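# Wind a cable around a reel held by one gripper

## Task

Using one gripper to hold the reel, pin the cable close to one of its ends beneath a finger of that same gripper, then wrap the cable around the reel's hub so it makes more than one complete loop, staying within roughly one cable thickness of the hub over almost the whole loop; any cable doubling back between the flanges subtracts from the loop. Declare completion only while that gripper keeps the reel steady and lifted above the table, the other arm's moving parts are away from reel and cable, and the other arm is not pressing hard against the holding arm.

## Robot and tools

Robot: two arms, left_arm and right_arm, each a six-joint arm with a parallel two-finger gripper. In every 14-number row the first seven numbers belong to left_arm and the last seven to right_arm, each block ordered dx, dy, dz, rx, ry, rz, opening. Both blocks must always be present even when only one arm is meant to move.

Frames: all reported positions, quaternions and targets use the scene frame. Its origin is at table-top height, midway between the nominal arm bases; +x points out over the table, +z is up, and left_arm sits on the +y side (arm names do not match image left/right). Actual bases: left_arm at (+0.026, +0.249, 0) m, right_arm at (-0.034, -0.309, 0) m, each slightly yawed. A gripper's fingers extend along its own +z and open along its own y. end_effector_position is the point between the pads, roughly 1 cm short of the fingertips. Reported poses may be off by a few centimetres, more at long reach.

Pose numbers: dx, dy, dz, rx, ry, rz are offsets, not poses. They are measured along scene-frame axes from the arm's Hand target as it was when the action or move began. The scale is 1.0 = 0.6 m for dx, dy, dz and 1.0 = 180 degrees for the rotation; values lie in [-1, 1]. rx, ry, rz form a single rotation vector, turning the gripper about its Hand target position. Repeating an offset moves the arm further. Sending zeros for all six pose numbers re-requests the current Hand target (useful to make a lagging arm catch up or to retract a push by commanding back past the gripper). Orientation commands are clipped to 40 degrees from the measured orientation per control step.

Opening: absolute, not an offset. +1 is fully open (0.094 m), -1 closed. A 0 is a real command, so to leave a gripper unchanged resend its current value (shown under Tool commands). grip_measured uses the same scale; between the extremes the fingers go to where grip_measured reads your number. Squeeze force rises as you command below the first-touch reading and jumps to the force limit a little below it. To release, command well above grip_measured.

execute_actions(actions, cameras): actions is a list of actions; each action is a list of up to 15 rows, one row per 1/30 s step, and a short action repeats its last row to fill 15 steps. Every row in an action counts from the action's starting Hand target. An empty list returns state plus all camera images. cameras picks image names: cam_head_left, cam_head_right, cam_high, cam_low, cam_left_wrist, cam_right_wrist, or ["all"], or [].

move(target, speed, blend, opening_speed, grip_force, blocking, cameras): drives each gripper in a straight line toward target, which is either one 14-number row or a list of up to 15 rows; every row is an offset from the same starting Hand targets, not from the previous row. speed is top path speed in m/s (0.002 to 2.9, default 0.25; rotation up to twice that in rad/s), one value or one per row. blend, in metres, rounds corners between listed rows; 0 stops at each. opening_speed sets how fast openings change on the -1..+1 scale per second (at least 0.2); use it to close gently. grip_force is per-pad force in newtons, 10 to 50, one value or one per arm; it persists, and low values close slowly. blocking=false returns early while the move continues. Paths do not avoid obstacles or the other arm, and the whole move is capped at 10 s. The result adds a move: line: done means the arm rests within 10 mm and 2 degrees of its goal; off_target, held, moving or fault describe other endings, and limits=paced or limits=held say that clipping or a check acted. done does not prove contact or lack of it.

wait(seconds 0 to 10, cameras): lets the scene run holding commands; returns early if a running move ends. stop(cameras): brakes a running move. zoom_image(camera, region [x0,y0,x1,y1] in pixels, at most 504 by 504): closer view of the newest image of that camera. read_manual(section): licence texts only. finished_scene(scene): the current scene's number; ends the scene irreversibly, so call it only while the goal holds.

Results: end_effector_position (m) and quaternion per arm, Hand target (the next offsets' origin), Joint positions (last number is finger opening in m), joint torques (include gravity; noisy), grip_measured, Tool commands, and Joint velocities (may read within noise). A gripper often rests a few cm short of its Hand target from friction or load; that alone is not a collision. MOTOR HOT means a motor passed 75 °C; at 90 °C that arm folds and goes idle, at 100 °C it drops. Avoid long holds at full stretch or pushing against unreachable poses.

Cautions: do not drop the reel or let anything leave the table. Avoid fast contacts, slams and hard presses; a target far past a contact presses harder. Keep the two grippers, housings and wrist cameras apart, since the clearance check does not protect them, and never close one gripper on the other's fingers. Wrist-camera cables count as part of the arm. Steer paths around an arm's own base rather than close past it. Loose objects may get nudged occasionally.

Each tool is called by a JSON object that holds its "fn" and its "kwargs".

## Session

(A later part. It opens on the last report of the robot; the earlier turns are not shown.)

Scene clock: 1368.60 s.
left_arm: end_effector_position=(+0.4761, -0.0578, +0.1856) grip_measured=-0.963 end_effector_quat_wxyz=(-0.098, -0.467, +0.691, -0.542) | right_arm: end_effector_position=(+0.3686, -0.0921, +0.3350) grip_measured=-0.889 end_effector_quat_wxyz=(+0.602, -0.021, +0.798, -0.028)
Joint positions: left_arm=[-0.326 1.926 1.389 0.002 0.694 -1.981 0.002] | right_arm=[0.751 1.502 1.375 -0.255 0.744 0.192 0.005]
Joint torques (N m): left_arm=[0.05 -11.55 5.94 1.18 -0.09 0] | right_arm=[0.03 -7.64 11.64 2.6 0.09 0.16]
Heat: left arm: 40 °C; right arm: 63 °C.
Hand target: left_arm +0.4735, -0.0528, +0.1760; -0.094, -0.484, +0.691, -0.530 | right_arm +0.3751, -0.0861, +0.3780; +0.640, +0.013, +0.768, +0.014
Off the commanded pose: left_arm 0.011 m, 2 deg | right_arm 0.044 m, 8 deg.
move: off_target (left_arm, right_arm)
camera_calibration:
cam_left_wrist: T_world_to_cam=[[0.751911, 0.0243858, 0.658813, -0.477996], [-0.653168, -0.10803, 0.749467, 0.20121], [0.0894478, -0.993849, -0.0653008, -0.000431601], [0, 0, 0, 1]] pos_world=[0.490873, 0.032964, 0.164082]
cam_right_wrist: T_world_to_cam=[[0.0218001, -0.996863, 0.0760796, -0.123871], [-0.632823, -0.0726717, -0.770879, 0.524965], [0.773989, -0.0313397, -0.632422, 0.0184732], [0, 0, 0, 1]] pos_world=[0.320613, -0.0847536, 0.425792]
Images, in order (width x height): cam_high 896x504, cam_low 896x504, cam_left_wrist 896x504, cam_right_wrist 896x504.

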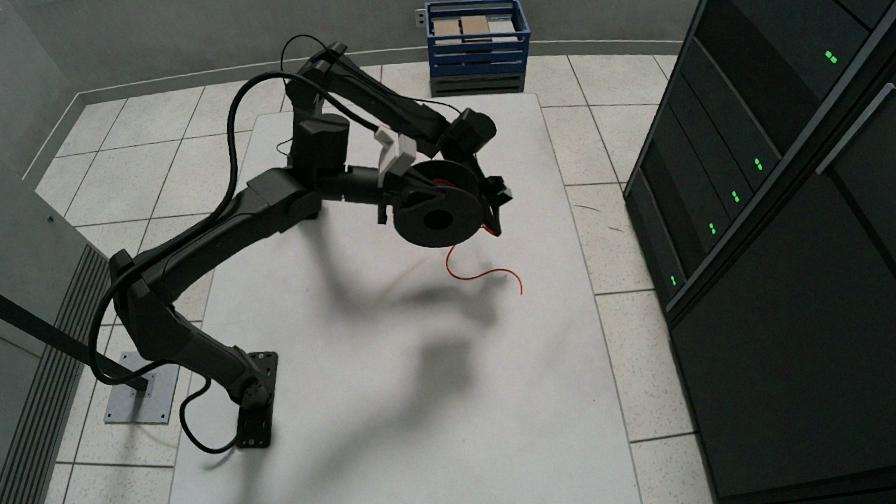

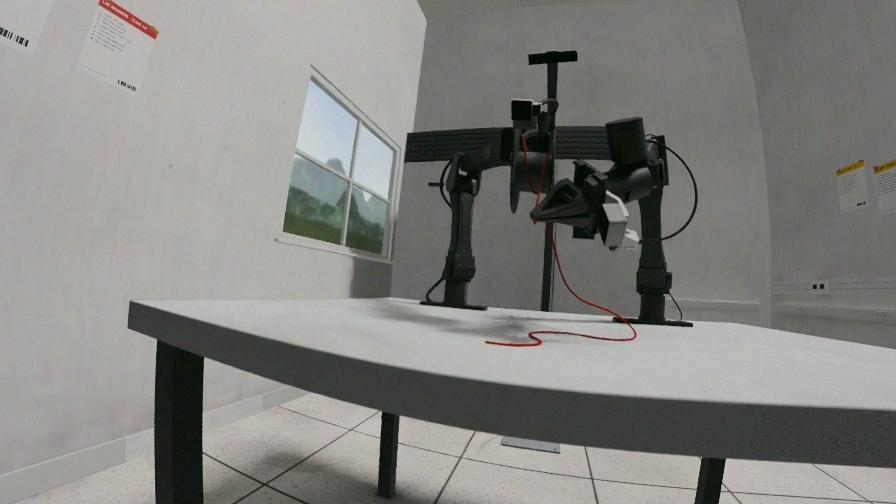

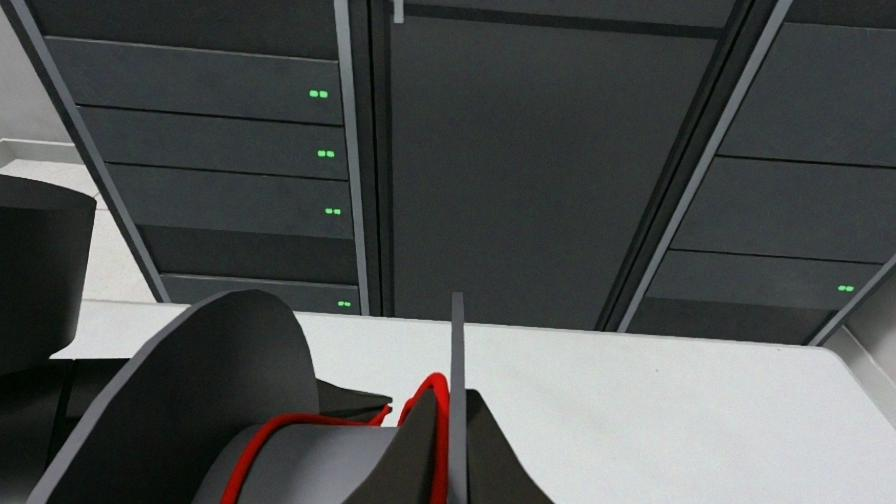

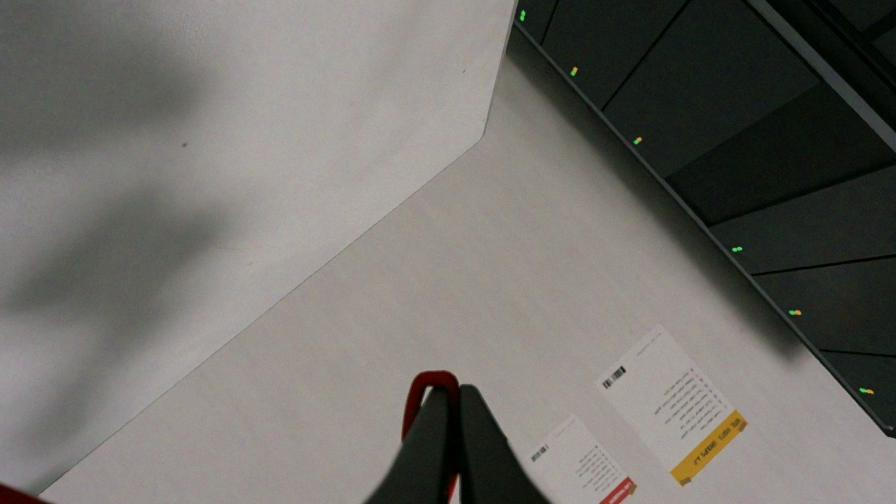

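{"fn": "move", "kwargs": {"target": [-0.008, 0, 0.02, 0, 0, 0, -1, 0, 0, -0.035, 0, 0, 0, -1], "speed": 0.08, "cameras": ["cam_low", "cam_left_wrist", "cam_right_wrist"]}}

Scene clock: 1431.03 s.
left_arm: end_effector_position=(+0.4747, -0.0553, +0.1922) grip_measured=-0.963 end_effector_quat_wxyz=(-0.093, -0.471, +0.690, -0.542) | right_arm: end_effector_position=(+0.3713, -0.0893, +0.3400) grip_measured=-0.889 end_effector_quat_wxyz=(+0.616, -0.011, +0.788, -0.015)
Joint positions: left_arm=[-0.326 1.905 1.389 -0.017 0.68 -1.984 0.002] | right_arm=[0.751 1.502 1.359 -0.191 0.743 0.192 0.005]
Joint torques (N m): left_arm=[-0.42 -12.12 6.52 0.99 -0.03 0.03] | right_arm=[-0.09 -7.45 7.21 2.73 0.07 0.17]
Heat: left arm: 38 °C; right arm: 72 °C.
Hand target: left_arm +0.4688, -0.0528, +0.1880; -0.094, -0.483, +0.691, -0.530 | right_arm +0.3751, -0.0861, +0.3571; +0.640, +0.013, +0.768, +0.014
Off the commanded pose: left_arm 0.008 m, 2 deg | right_arm 0.018 m, 6 deg.
move: off_target (right_arm)
camera_calibration:
cam_left_wrist: T_world_to_cam=[[0.75038, 0.0309889, 0.66028, -0.480539], [-0.653067, -0.119603, 0.747796, 0.195171], [0.102145, -0.992338, -0.06951, -0.00238372], [0, 0, 0, 1]] pos_world=[0.48829, 0.035869, 0.171176]
cam_right_wrist: T_world_to_cam=[[0.0208202, -0.998841, 0.043394, -0.110166], [-0.605715, -0.0471329, -0.794285, 0.530921], [0.795409, -0.00974719, -0.605994, 0.00450804], [0, 0, 0, 1]] pos_world=[0.320295, -0.0849701, 0.429215]
Images, in order (width x height): cam_low 896x504, cam_left_wrist 896x504, cam_right_wrist 896x504.

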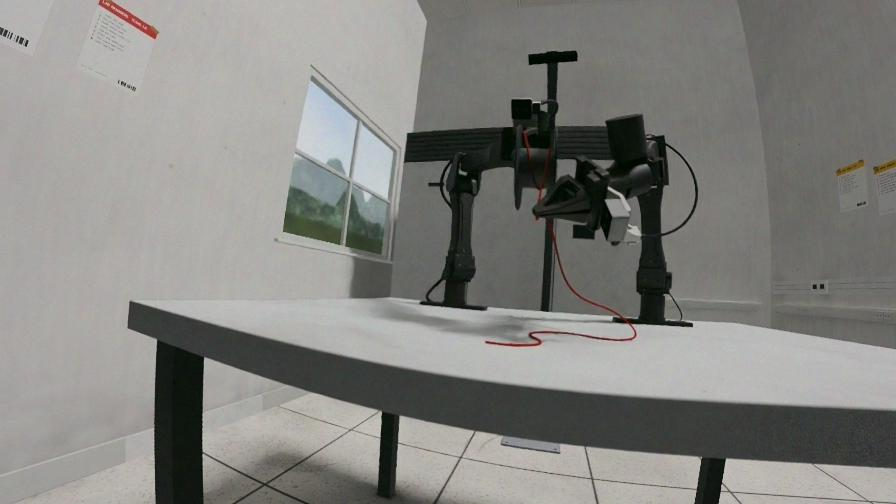

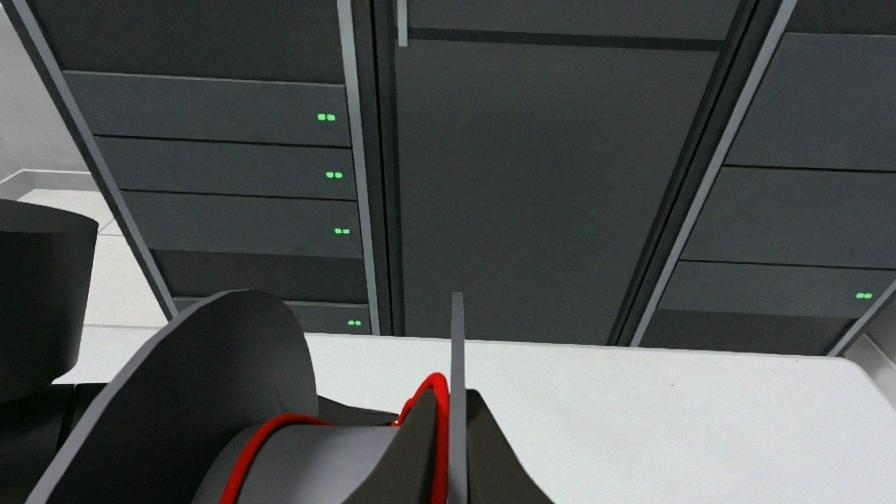

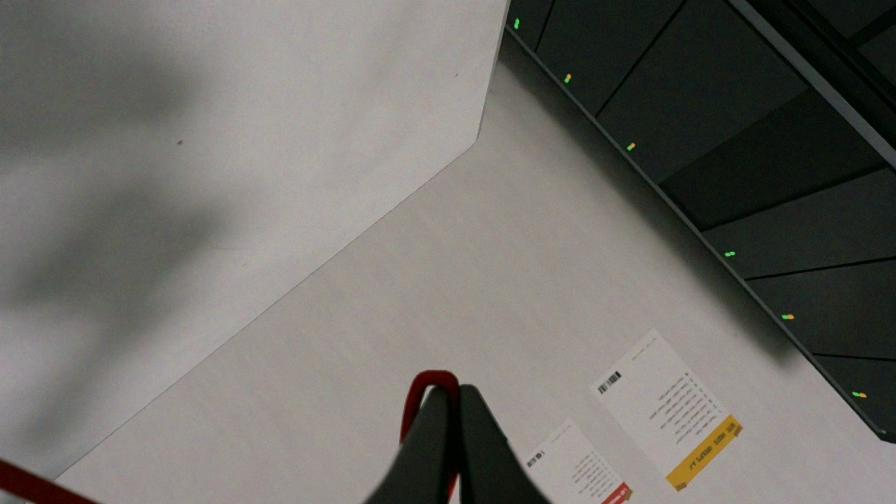

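{"fn": "move", "kwargs": {"target": [0, 0, 0, 0, 0, 0, -0.5, 0, 0, 0, 0, 0, 0, -1], "opening_speed": 1.0, "cameras": ["cam_low", "cam_left_wrist", "cam_right_wrist"]}}

Scene clock: 1434.90 s.
left_arm: end_effector_position=(+0.4741, -0.0559, +0.1918) grip_measured=-0.503 end_effector_quat_wxyz=(-0.094, -0.472, +0.690, -0.541) | right_arm: end_effector_position=(+0.3715, -0.0890, +0.3407) grip_measured=-0.889 end_effector_quat_wxyz=(+0.617, -0.011, +0.787, -0.014)
Joint positions: left_arm=[-0.328 1.905 1.389 -0.019 0.679 -1.986 0.023] | right_arm=[0.751 1.502 1.359 -0.187 0.743 0.192 0.005]
Joint torques (N m): left_arm=[-0.29 -12.21 6.5 1.08 -0.02 0.02] | right_arm=[-0.06 -7.46 7.16 2.69 0.07 0.17]
Heat: left arm: 38 °C; right arm: 72 °C.
Hand target: left_arm +0.4687, -0.0529, +0.1880; -0.094, -0.483, +0.691, -0.530 | right_arm +0.3751, -0.0861, +0.3571; +0.640, +0.013, +0.768, +0.014
Off the commanded pose: left_arm 0.007 m, 2 deg | right_arm 0.017 m, 5 deg.
move: off_target (right_arm)
camera_calibration:
cam_left_wrist: T_world_to_cam=[[0.75225, 0.0302317, 0.658183, -0.480328], [-0.651002, -0.119886, 0.749549, 0.193699], [0.101567, -0.992327, -0.0705033, -0.00259371], [0, 0, 0, 1]] pos_world=[0.487689, 0.0351691, 0.170775]
cam_right_wrist: T_world_to_cam=[[0.021119, -0.998947, 0.040723, -0.109156], [-0.603597, -0.0452107, -0.796006, 0.531552], [0.79701, -0.0077694, -0.603917, 0.00371782], [0, 0, 0, 1]] pos_world=[0.320185, -0.0849808, 0.429809]
Images, in order (width x height): cam_low 896x504, cam_left_wrist 896x504, cam_right_wrist 896x504.

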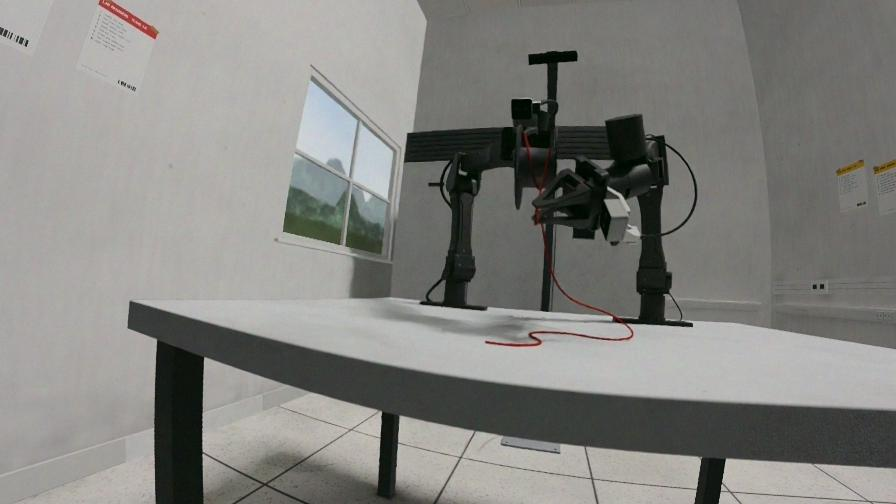

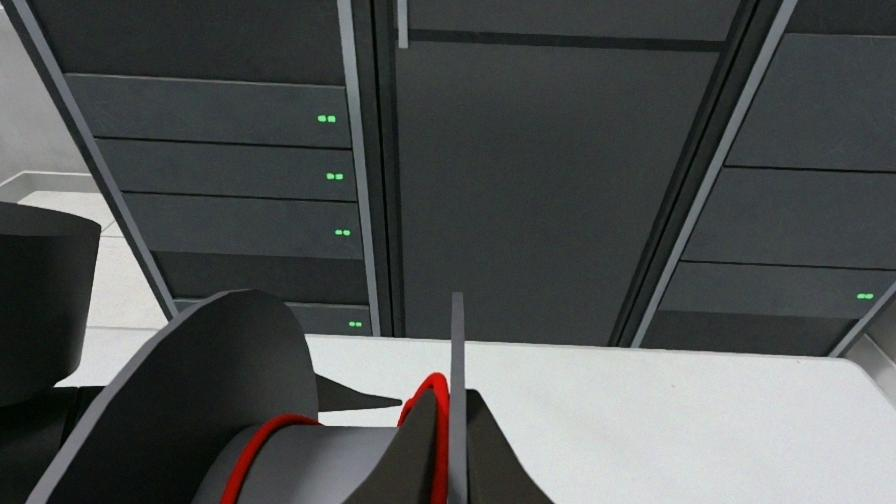

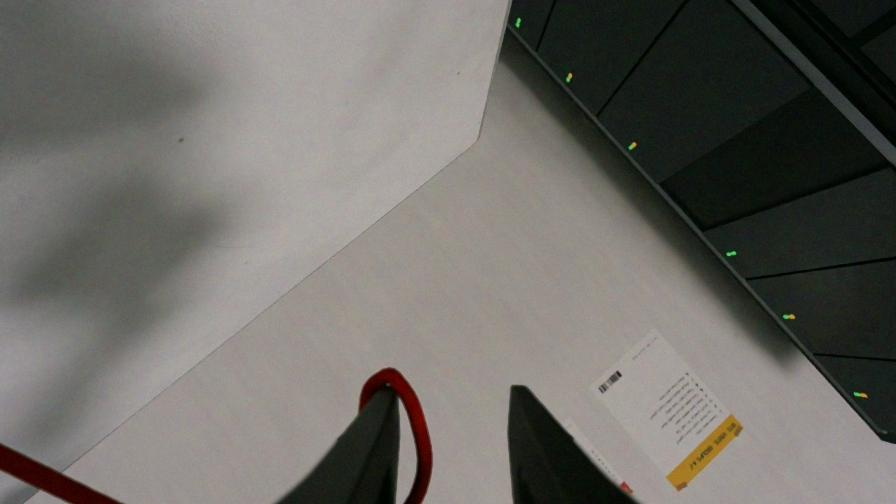

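{"fn": "move", "kwargs": {"target": [-0.058, 0.158, 0.06, 0, 0, 0, -0.5, 0, 0, 0, 0, 0, 0, -1], "speed": 0.12, "cameras": ["cam_low", "cam_left_wrist", "cam_right_wrist"]}}

Scene clock: 1449.67 s.
left_arm: end_effector_position=(+0.4424, +0.0417, +0.2244) grip_measured=-0.503 end_effector_quat_wxyz=(-0.088, -0.487, +0.687, -0.532) | right_arm: end_effector_position=(+0.3730, -0.0872, +0.3471) grip_measured=-0.889 end_effector_quat_wxyz=(+0.626, -0.004, +0.780, -0.004)
Joint positions: left_arm=[-0.114 1.667 1.275 -0.273 0.826 -1.829 0.023] | right_arm=[0.751 1.502 1.359 -0.153 0.74 0.192 0.005]
Joint torques (N m): left_arm=[0.06 -9.96 6.53 1 0.33 0.18] | right_arm=[-0.09 -7.25 7.15 2.37 0.08 0.16]
Heat: left arm: 38 °C; right arm: 72 °C.
Hand target: left_arm +0.4339, +0.0420, +0.2240; -0.094, -0.483, +0.691, -0.530 | right_arm +0.3751, -0.0861, +0.3571; +0.640, +0.013, +0.768, +0.014
Off the commanded pose: left_arm 0.008 m, 1 deg | right_arm 0.010 m, 3 deg.
move: off_target (right_arm)
camera_calibration:
cam_left_wrist: T_world_to_cam=[[0.762925, 0.0401795, 0.645237, -0.483094], [-0.633697, -0.151066, 0.758688, 0.151904], [0.127957, -0.987707, -0.0897902, 0.0922598], [0, 0, 0, 1]] pos_world=[0.45302, 0.133484, 0.204746]
cam_right_wrist: T_world_to_cam=[[0.0225395, -0.999592, 0.0175633, -0.100177], [-0.584367, -0.0274269, -0.811026, 0.537263], [0.811176, 0.00801671, -0.584747, -0.00417526], [0, 0, 0, 1]] pos_world=[0.319604, -0.0853669, 0.435052]
Images, in order (width x height): cam_low 896x504, cam_left_wrist 896x504, cam_right_wrist 896x504.

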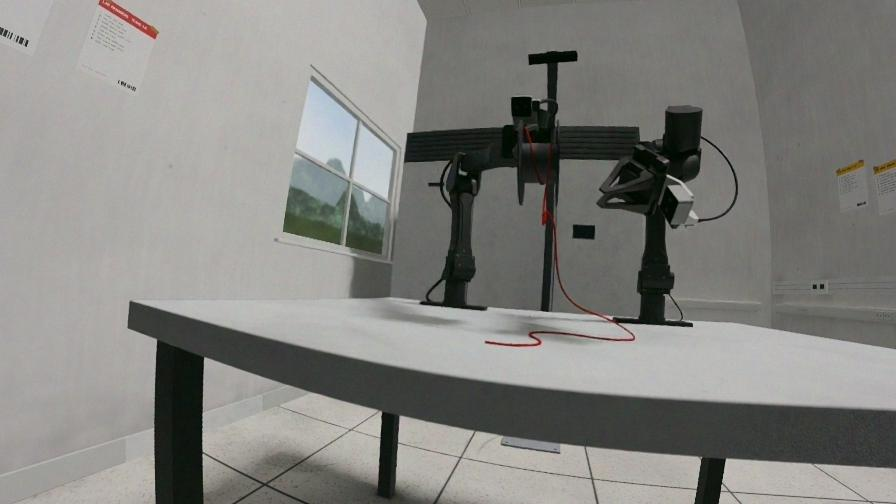

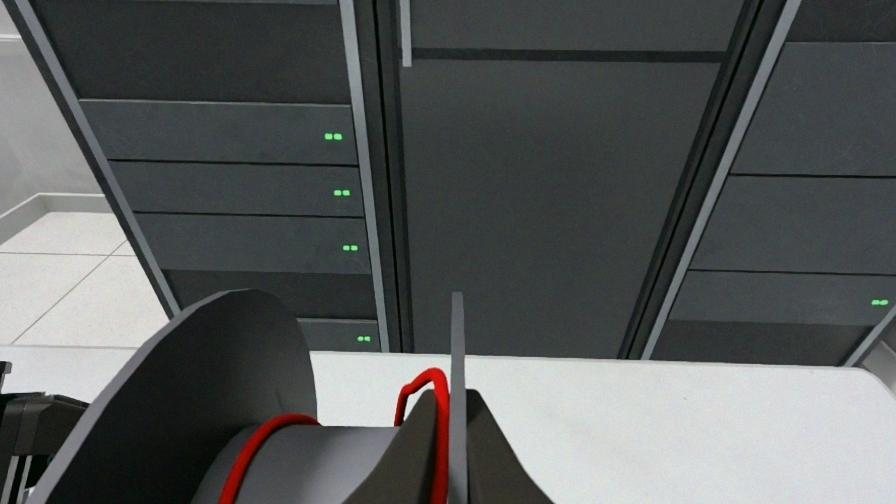

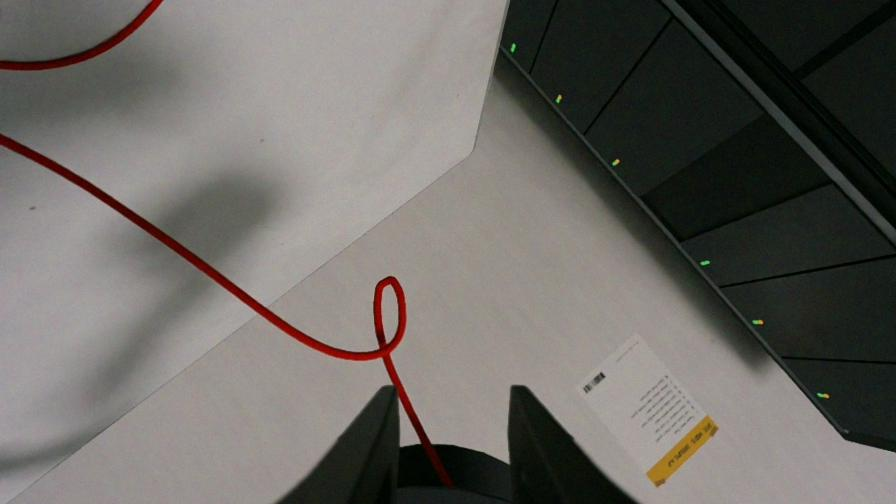

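{"fn": "move", "kwargs": {"target": [-0.36, 0.338, 0.063, 0, 0, 0, -0.5, -0.03, 0, 0.13, 0, 0, 0, -1], "speed": 0.2, "cameras": ["cam_low", "cam_left_wrist", "cam_high"]}}

Scene clock: 1469.27 s.
left_arm: end_effector_position=(+0.2189, +0.2453, +0.2534) grip_measured=-0.503 end_effector_quat_wxyz=(-0.090, +0.598, -0.660, +0.445) | right_arm: end_effector_position=(+0.3567, -0.0872, +0.4122) grip_measured=-0.889 end_effector_quat_wxyz=(+0.621, -0.011, +0.784, -0.006)
Joint positions: left_arm=[0.884 0.954 1.099 -1.56 0.934 -0.729 0.023] | right_arm=[0.785 1.523 1.663 -0.463 0.765 0.205 0.005]
Joint torques (N m): left_arm=[-0.2 0.01 9.62 0.15 0.45 -0.09] | right_arm=[0.51 -6.56 9.84 2.15 0.22 0.16]
Heat: left arm: 38 °C; right arm: 69 °C.
Hand target: left_arm +0.2179, +0.2447, +0.2618; -0.094, -0.483, +0.691, -0.530 | right_arm +0.3571, -0.0861, +0.4350; +0.640, +0.013, +0.768, +0.014
Off the commanded pose: left_arm 0.008 m, 27 deg | right_arm 0.023 m, 5 deg.
joint sent to its limit (left arm) — joint 4 (wrist pitch), lower limit. The joint targets are off in orientation, not in position.
move: off_target (left_arm, right_arm)
camera_calibration:
cam_left_wrist: T_world_to_cam=[[0.709279, 0.112162, 0.695948, -0.3583], [-0.53026, -0.565629, 0.631576, 0.130272], [0.464487, -0.816996, -0.341714, 0.272896], [0, 0, 0, 1]] pos_world=[0.196456, 0.336828, 0.260333]
Images, in order (width x height): cam_high 896x504, cam_low 896x504, cam_left_wrist 896x504.

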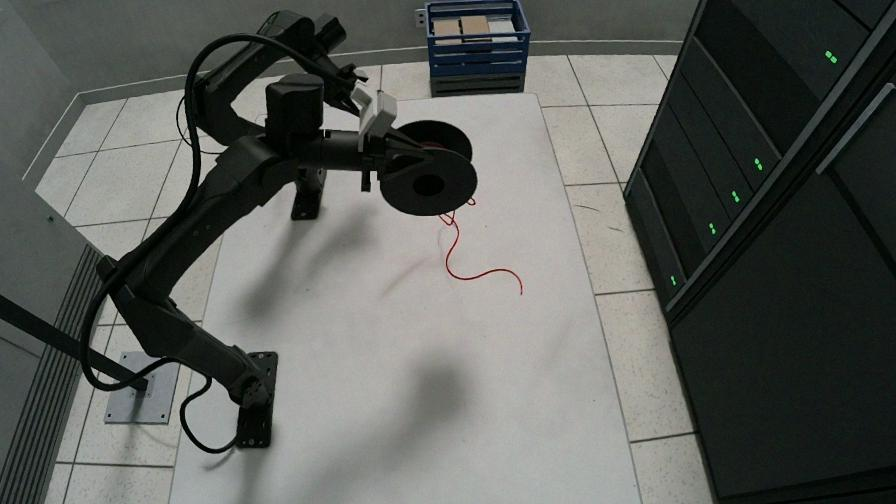

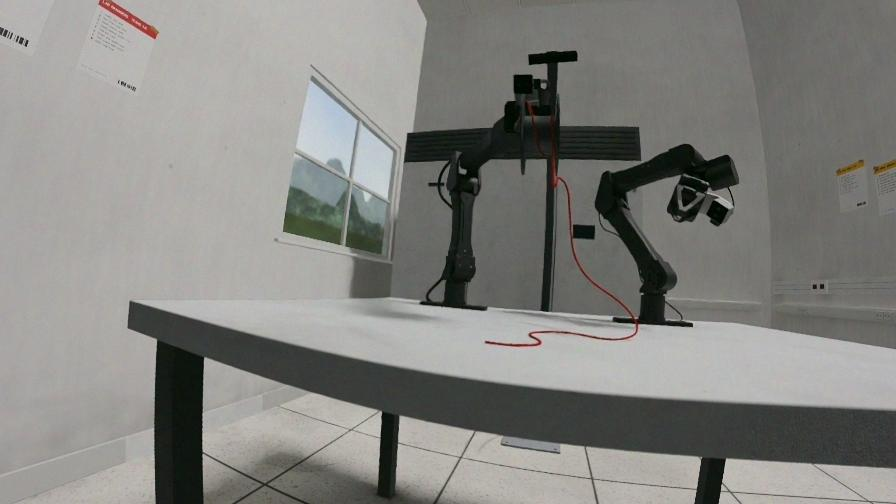

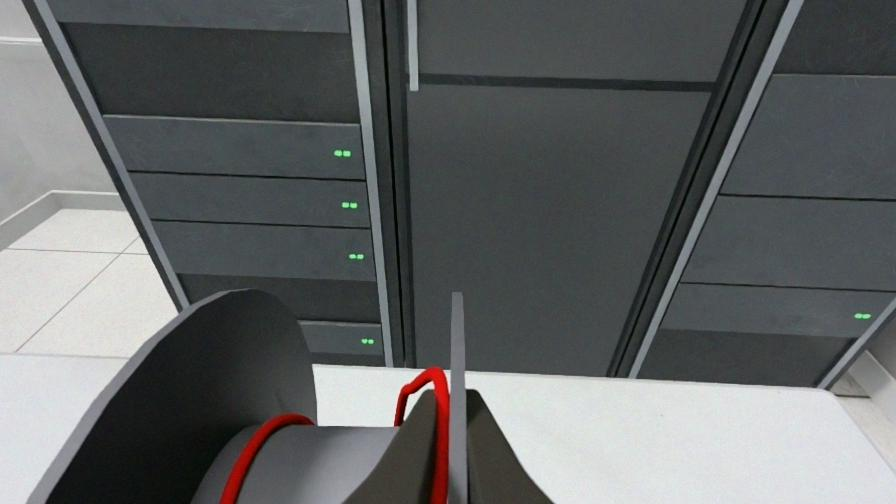

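{"fn": "zoom_image", "kwargs": {"camera": "cam_low", "region": [480, 60, 640, 220]}}

{"fn": "zoom_image", "kwargs": {"camera": "cam_high", "region": [360, 100, 520, 260]}}

{"fn": "zoom_image", "kwargs": {"camera": "cam_left_wrist", "region": [150, 330, 500, 504]}}

Scaled by 3.150 from the camera's 896x504 image, which has a finer 1280x720 frame.

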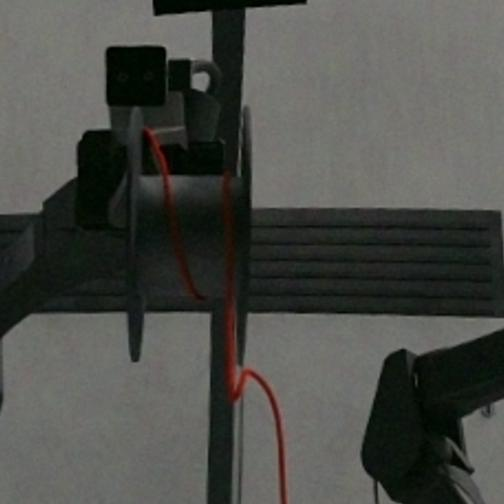

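Scaled by 3.150 from the camera's 896x504 image, which has a finer 1280x720 frame.

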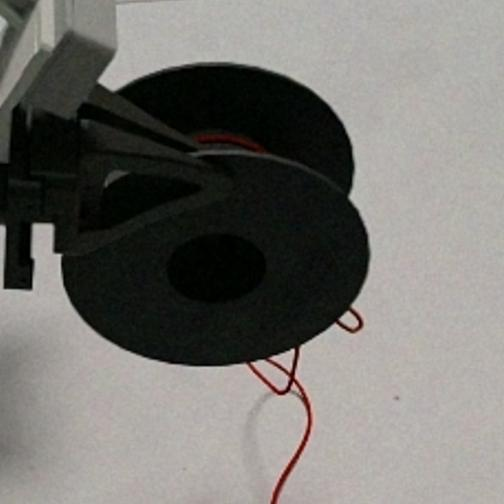

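Scaled by 1.440 from the camera's 896x504 image, which has a finer 1280x720 frame.

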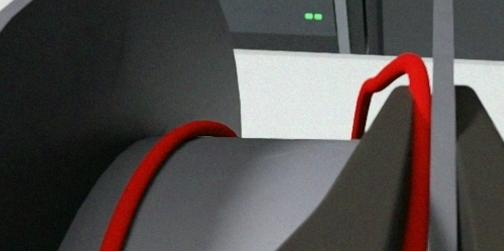

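{"fn": "execute_actions", "kwargs": {"actions": [], "cameras": ["cam_head_left", "cam_head_right", "cam_low", "cam_high"]}}

{"fn": "zoom_image", "kwargs": {"camera": "cam_head_left", "region": [440, 60, 600, 220]}}

{"fn": "zoom_image", "kwargs": {"camera": "cam_head_right", "region": [420, 60, 580, 220]}}

Scene clock: 1496.83 s.
left_arm: end_effector_position=(+0.2189, +0.2453, +0.2534) grip_measured=-0.503 end_effector_quat_wxyz=(-0.090, +0.598, -0.660, +0.445) | right_arm: end_effector_position=(+0.3567, -0.0872, +0.4122) grip_measured=-0.889 end_effector_quat_wxyz=(+0.621, -0.011, +0.784, -0.006)
Joint positions: left_arm=[0.884 0.954 1.099 -1.56 0.934 -0.729 0.023] | right_arm=[0.785 1.523 1.663 -0.463 0.765 0.205 0.005]
Joint velocities: within noise
Joint torques (N m): left_arm=[-0.23 -0.2 9.62 0.23 0.43 -0.04] | right_arm=[0.49 -6.54 9.81 2.15 0.22 0.16]
Heat: left arm: 35 °C; right arm: 69 °C.
Hand target: left_arm +0.2179, +0.2447, +0.2619; -0.093, -0.483, +0.691, -0.530 | right_arm +0.3571, -0.0861, +0.4350; +0.640, +0.013, +0.768, +0.014
Tool commands: left_gripper/opening=-0.5 right_gripper/opening=-1.0
Off the commanded pose: left_arm 0.009 m, 27 deg | right_arm 0.023 m, 5 deg.
Images, in order (width x height): cam_head_left 896x504, cam_head_right 896x504, cam_high 896x504, cam_low 896x504.

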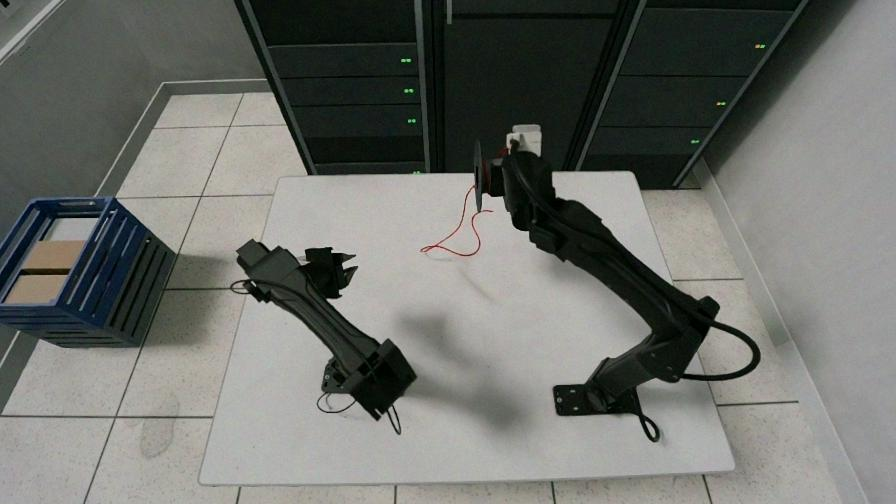

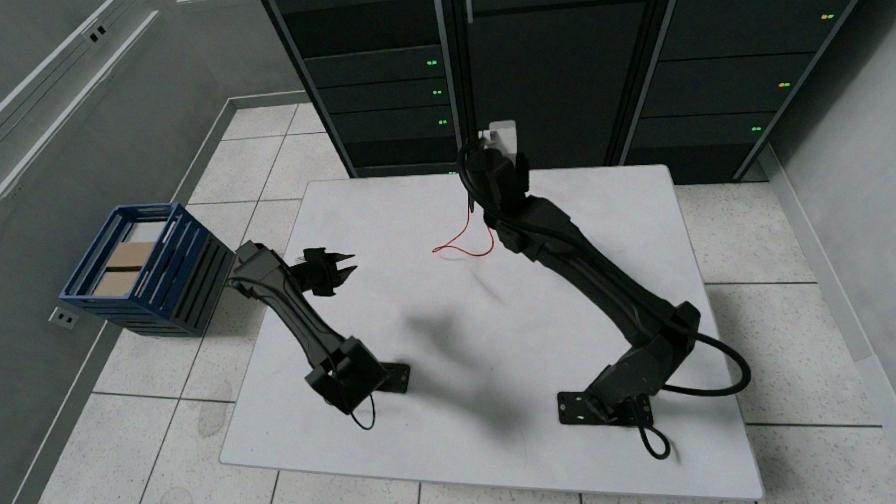

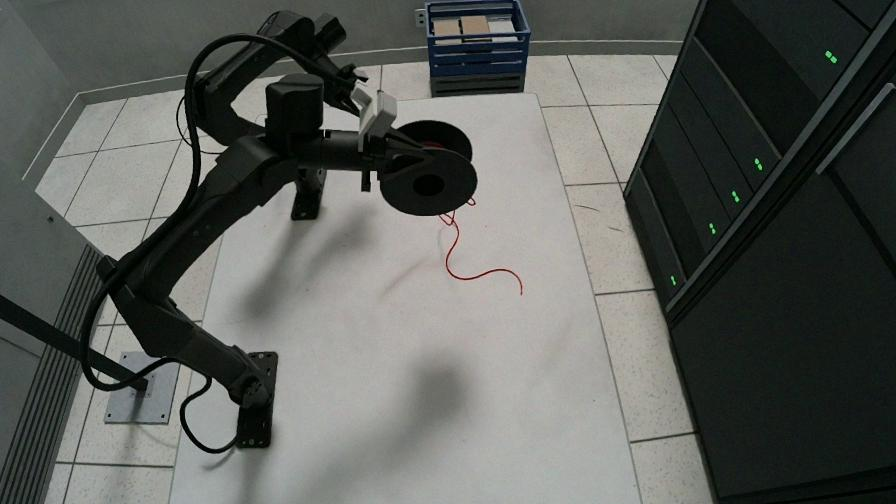

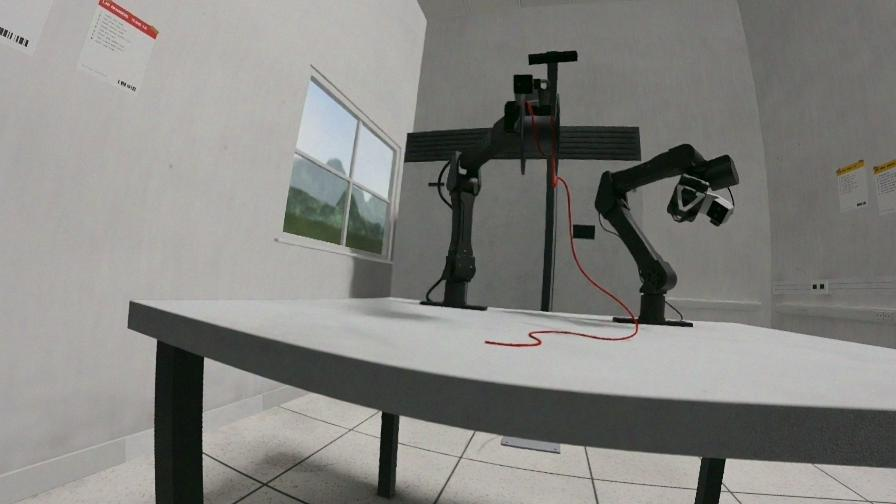

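Scaled by 3.150 from the camera's 896x504 image, which has a finer 1280x720 frame.

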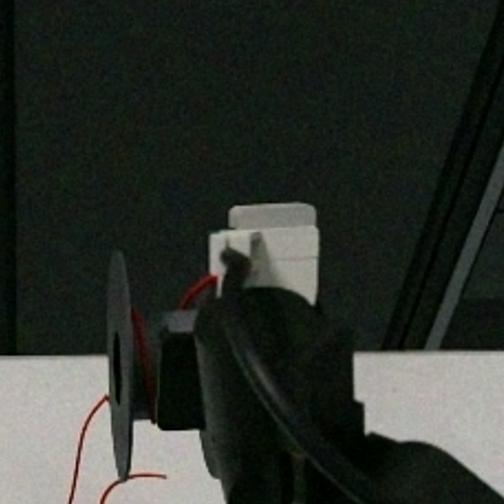

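Scaled by 3.150 from the camera's 896x504 image, which has a finer 1280x720 frame.

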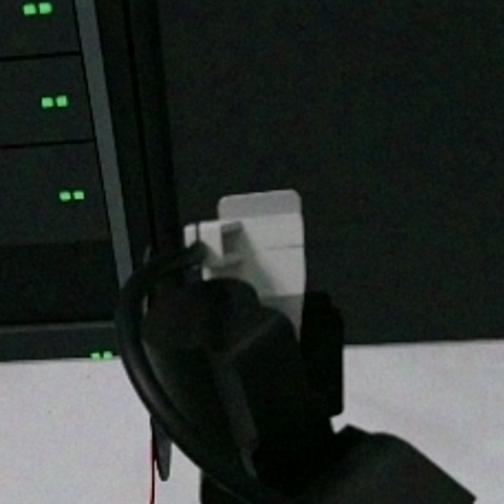

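{"fn": "move", "kwargs": {"target": [0, 0, 0, 0, 0, 0, -0.5, -0.03, 0, 0, 0, -0.139, 0, -1], "speed": 0.12, "cameras": ["cam_low", "cam_left_wrist", "cam_high"]}}

{"fn": "zoom_image", "kwargs": {"camera": "cam_low", "region": [480, 60, 640, 220]}}

{"fn": "zoom_image", "kwargs": {"camera": "cam_high", "region": [360, 80, 520, 240]}}

{"fn": "zoom_image", "kwargs": {"camera": "cam_left_wrist", "region": [150, 330, 500, 504]}}

Scene clock: 1538.37 s.
left_arm: end_effector_position=(+0.2189, +0.2453, +0.2534) grip_measured=-0.503 end_effector_quat_wxyz=(-0.090, +0.598, -0.660, +0.445) | right_arm: end_effector_position=(+0.3458, -0.0856, +0.4197) grip_measured=-0.889 end_effector_quat_wxyz=(+0.777, -0.001, +0.630, -0.008)
Joint positions: left_arm=[0.884 0.954 1.099 -1.56 0.934 -0.729 0.023] | right_arm=[0.821 1.435 1.12 0.622 0.817 -0.238 0.005]
Joint torques (N m): left_arm=[-0.32 -0.23 9.37 0.25 0.45 -0.07] | right_arm=[0.46 -7.87 6.76 2.11 -0.31 0.07]
Heat: left arm: 35 °C; right arm: 69 °C.
Hand target: left_arm +0.2193, +0.2438, +0.2612; +0.095, -0.595, +0.661, -0.448 (not the last commanded pose) | right_arm +0.3391, -0.0860, +0.4350; +0.791, +0.009, +0.611, +0.016
Off the commanded pose: left_arm 0.009 m, 27 deg | right_arm 0.017 m, 4 deg.
move: off_target (left_arm, right_arm)
camera_calibration:
cam_left_wrist: T_world_to_cam=[[0.709522, 0.112351, 0.695669, -0.358198], [-0.529857, -0.565777, 0.631782, 0.1302], [0.464575, -0.816868, -0.341901, 0.272896], [0, 0, 0, 1]] pos_world=[0.196356, 0.336828, 0.260233]
Images, in order (width x height): cam_high 896x504, cam_low 896x504, cam_left_wrist 896x504.

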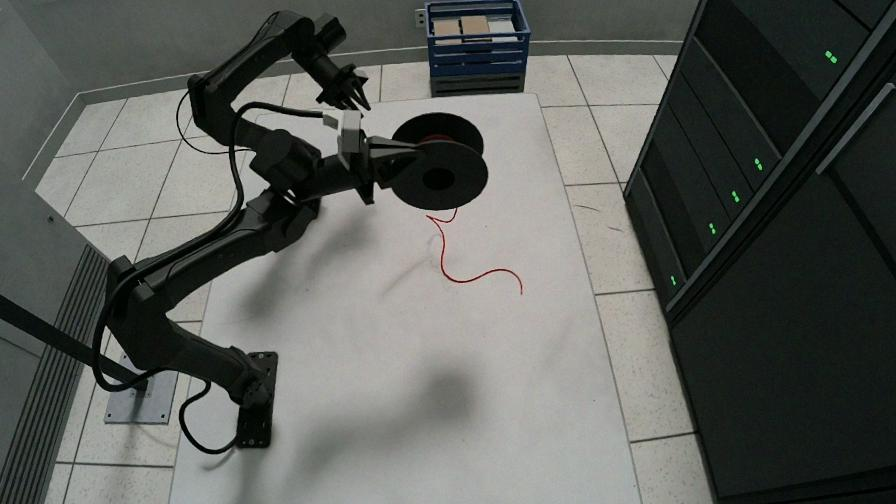

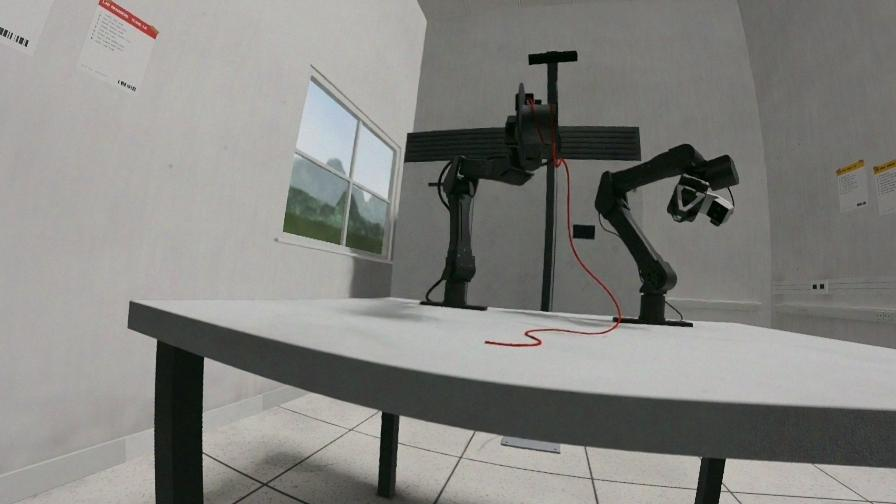

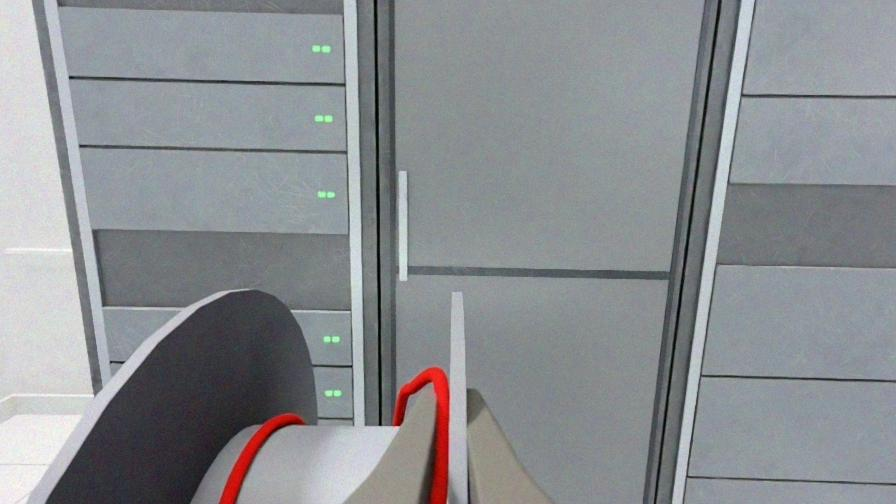

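Scaled by 3.150 from the camera's 896x504 image, which has a finer 1280x720 frame.

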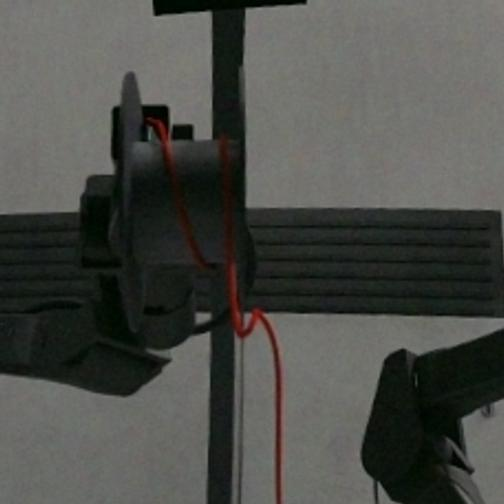

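Scaled by 3.150 from the camera's 896x504 image, which has a finer 1280x720 frame.

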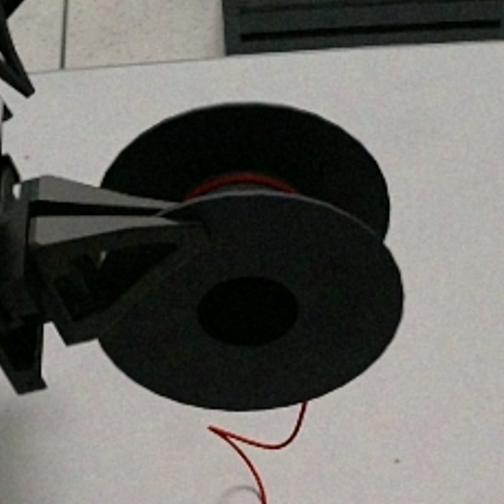

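Scaled by 1.440 from the camera's 896x504 image, which has a finer 1280x720 frame.

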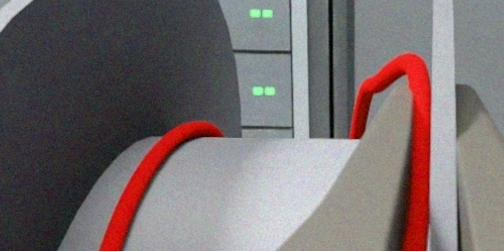

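{"fn": "zoom_image", "kwargs": {"camera": "cam_left_wrist", "region": [360, 355, 460, 445]}}

{"fn": "zoom_image", "kwargs": {"camera": "cam_left_wrist", "region": [190, 395, 330, 504]}}

Scaled by 5.040 from the camera's 896x504 image, which has a finer 1280x720 frame.

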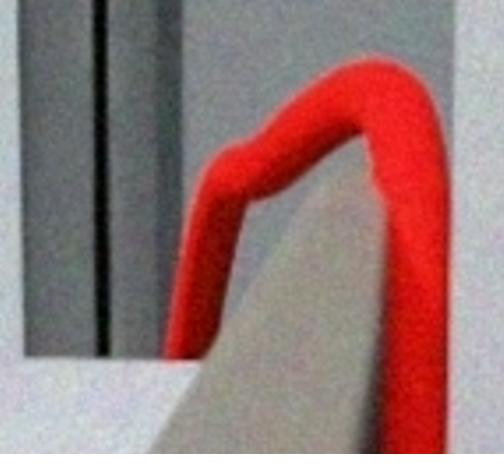

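Scaled by 3.600 from the camera's 896x504 image, which has a finer 1280x720 frame.

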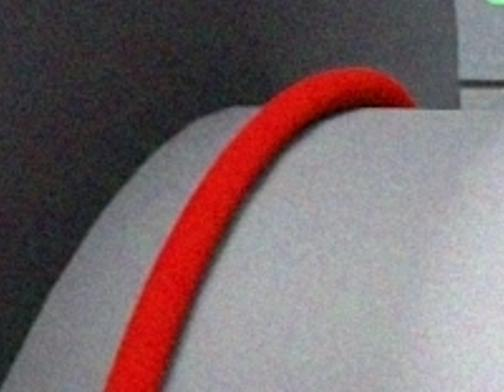

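{"fn": "zoom_image", "kwargs": {"camera": "cam_left_wrist", "region": [380, 388, 420, 428]}}

{"fn": "zoom_image", "kwargs": {"camera": "cam_left_wrist", "region": [255, 400, 315, 440]}}

{"fn": "zoom_image", "kwargs": {"camera": "cam_left_wrist", "region": [205, 464, 265, 504]}}

Scaled by 12.600 from the camera's 896x504 image, which has a finer 1280x720 frame.

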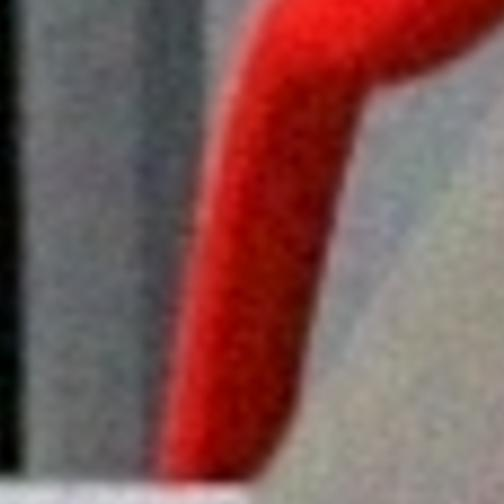

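Scaled by 8.400 from the camera's 896x504 image, which has a finer 1280x720 frame.

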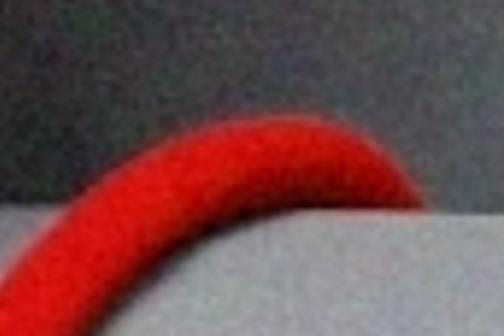

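Scaled by 8.400 from the camera's 896x504 image, which has a finer 1280x720 frame.

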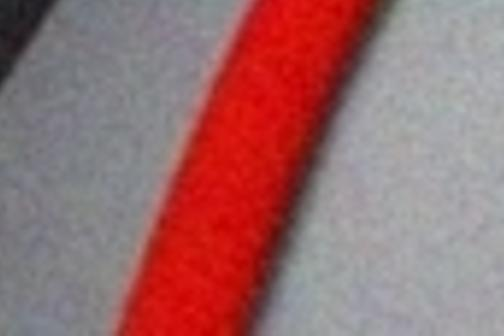

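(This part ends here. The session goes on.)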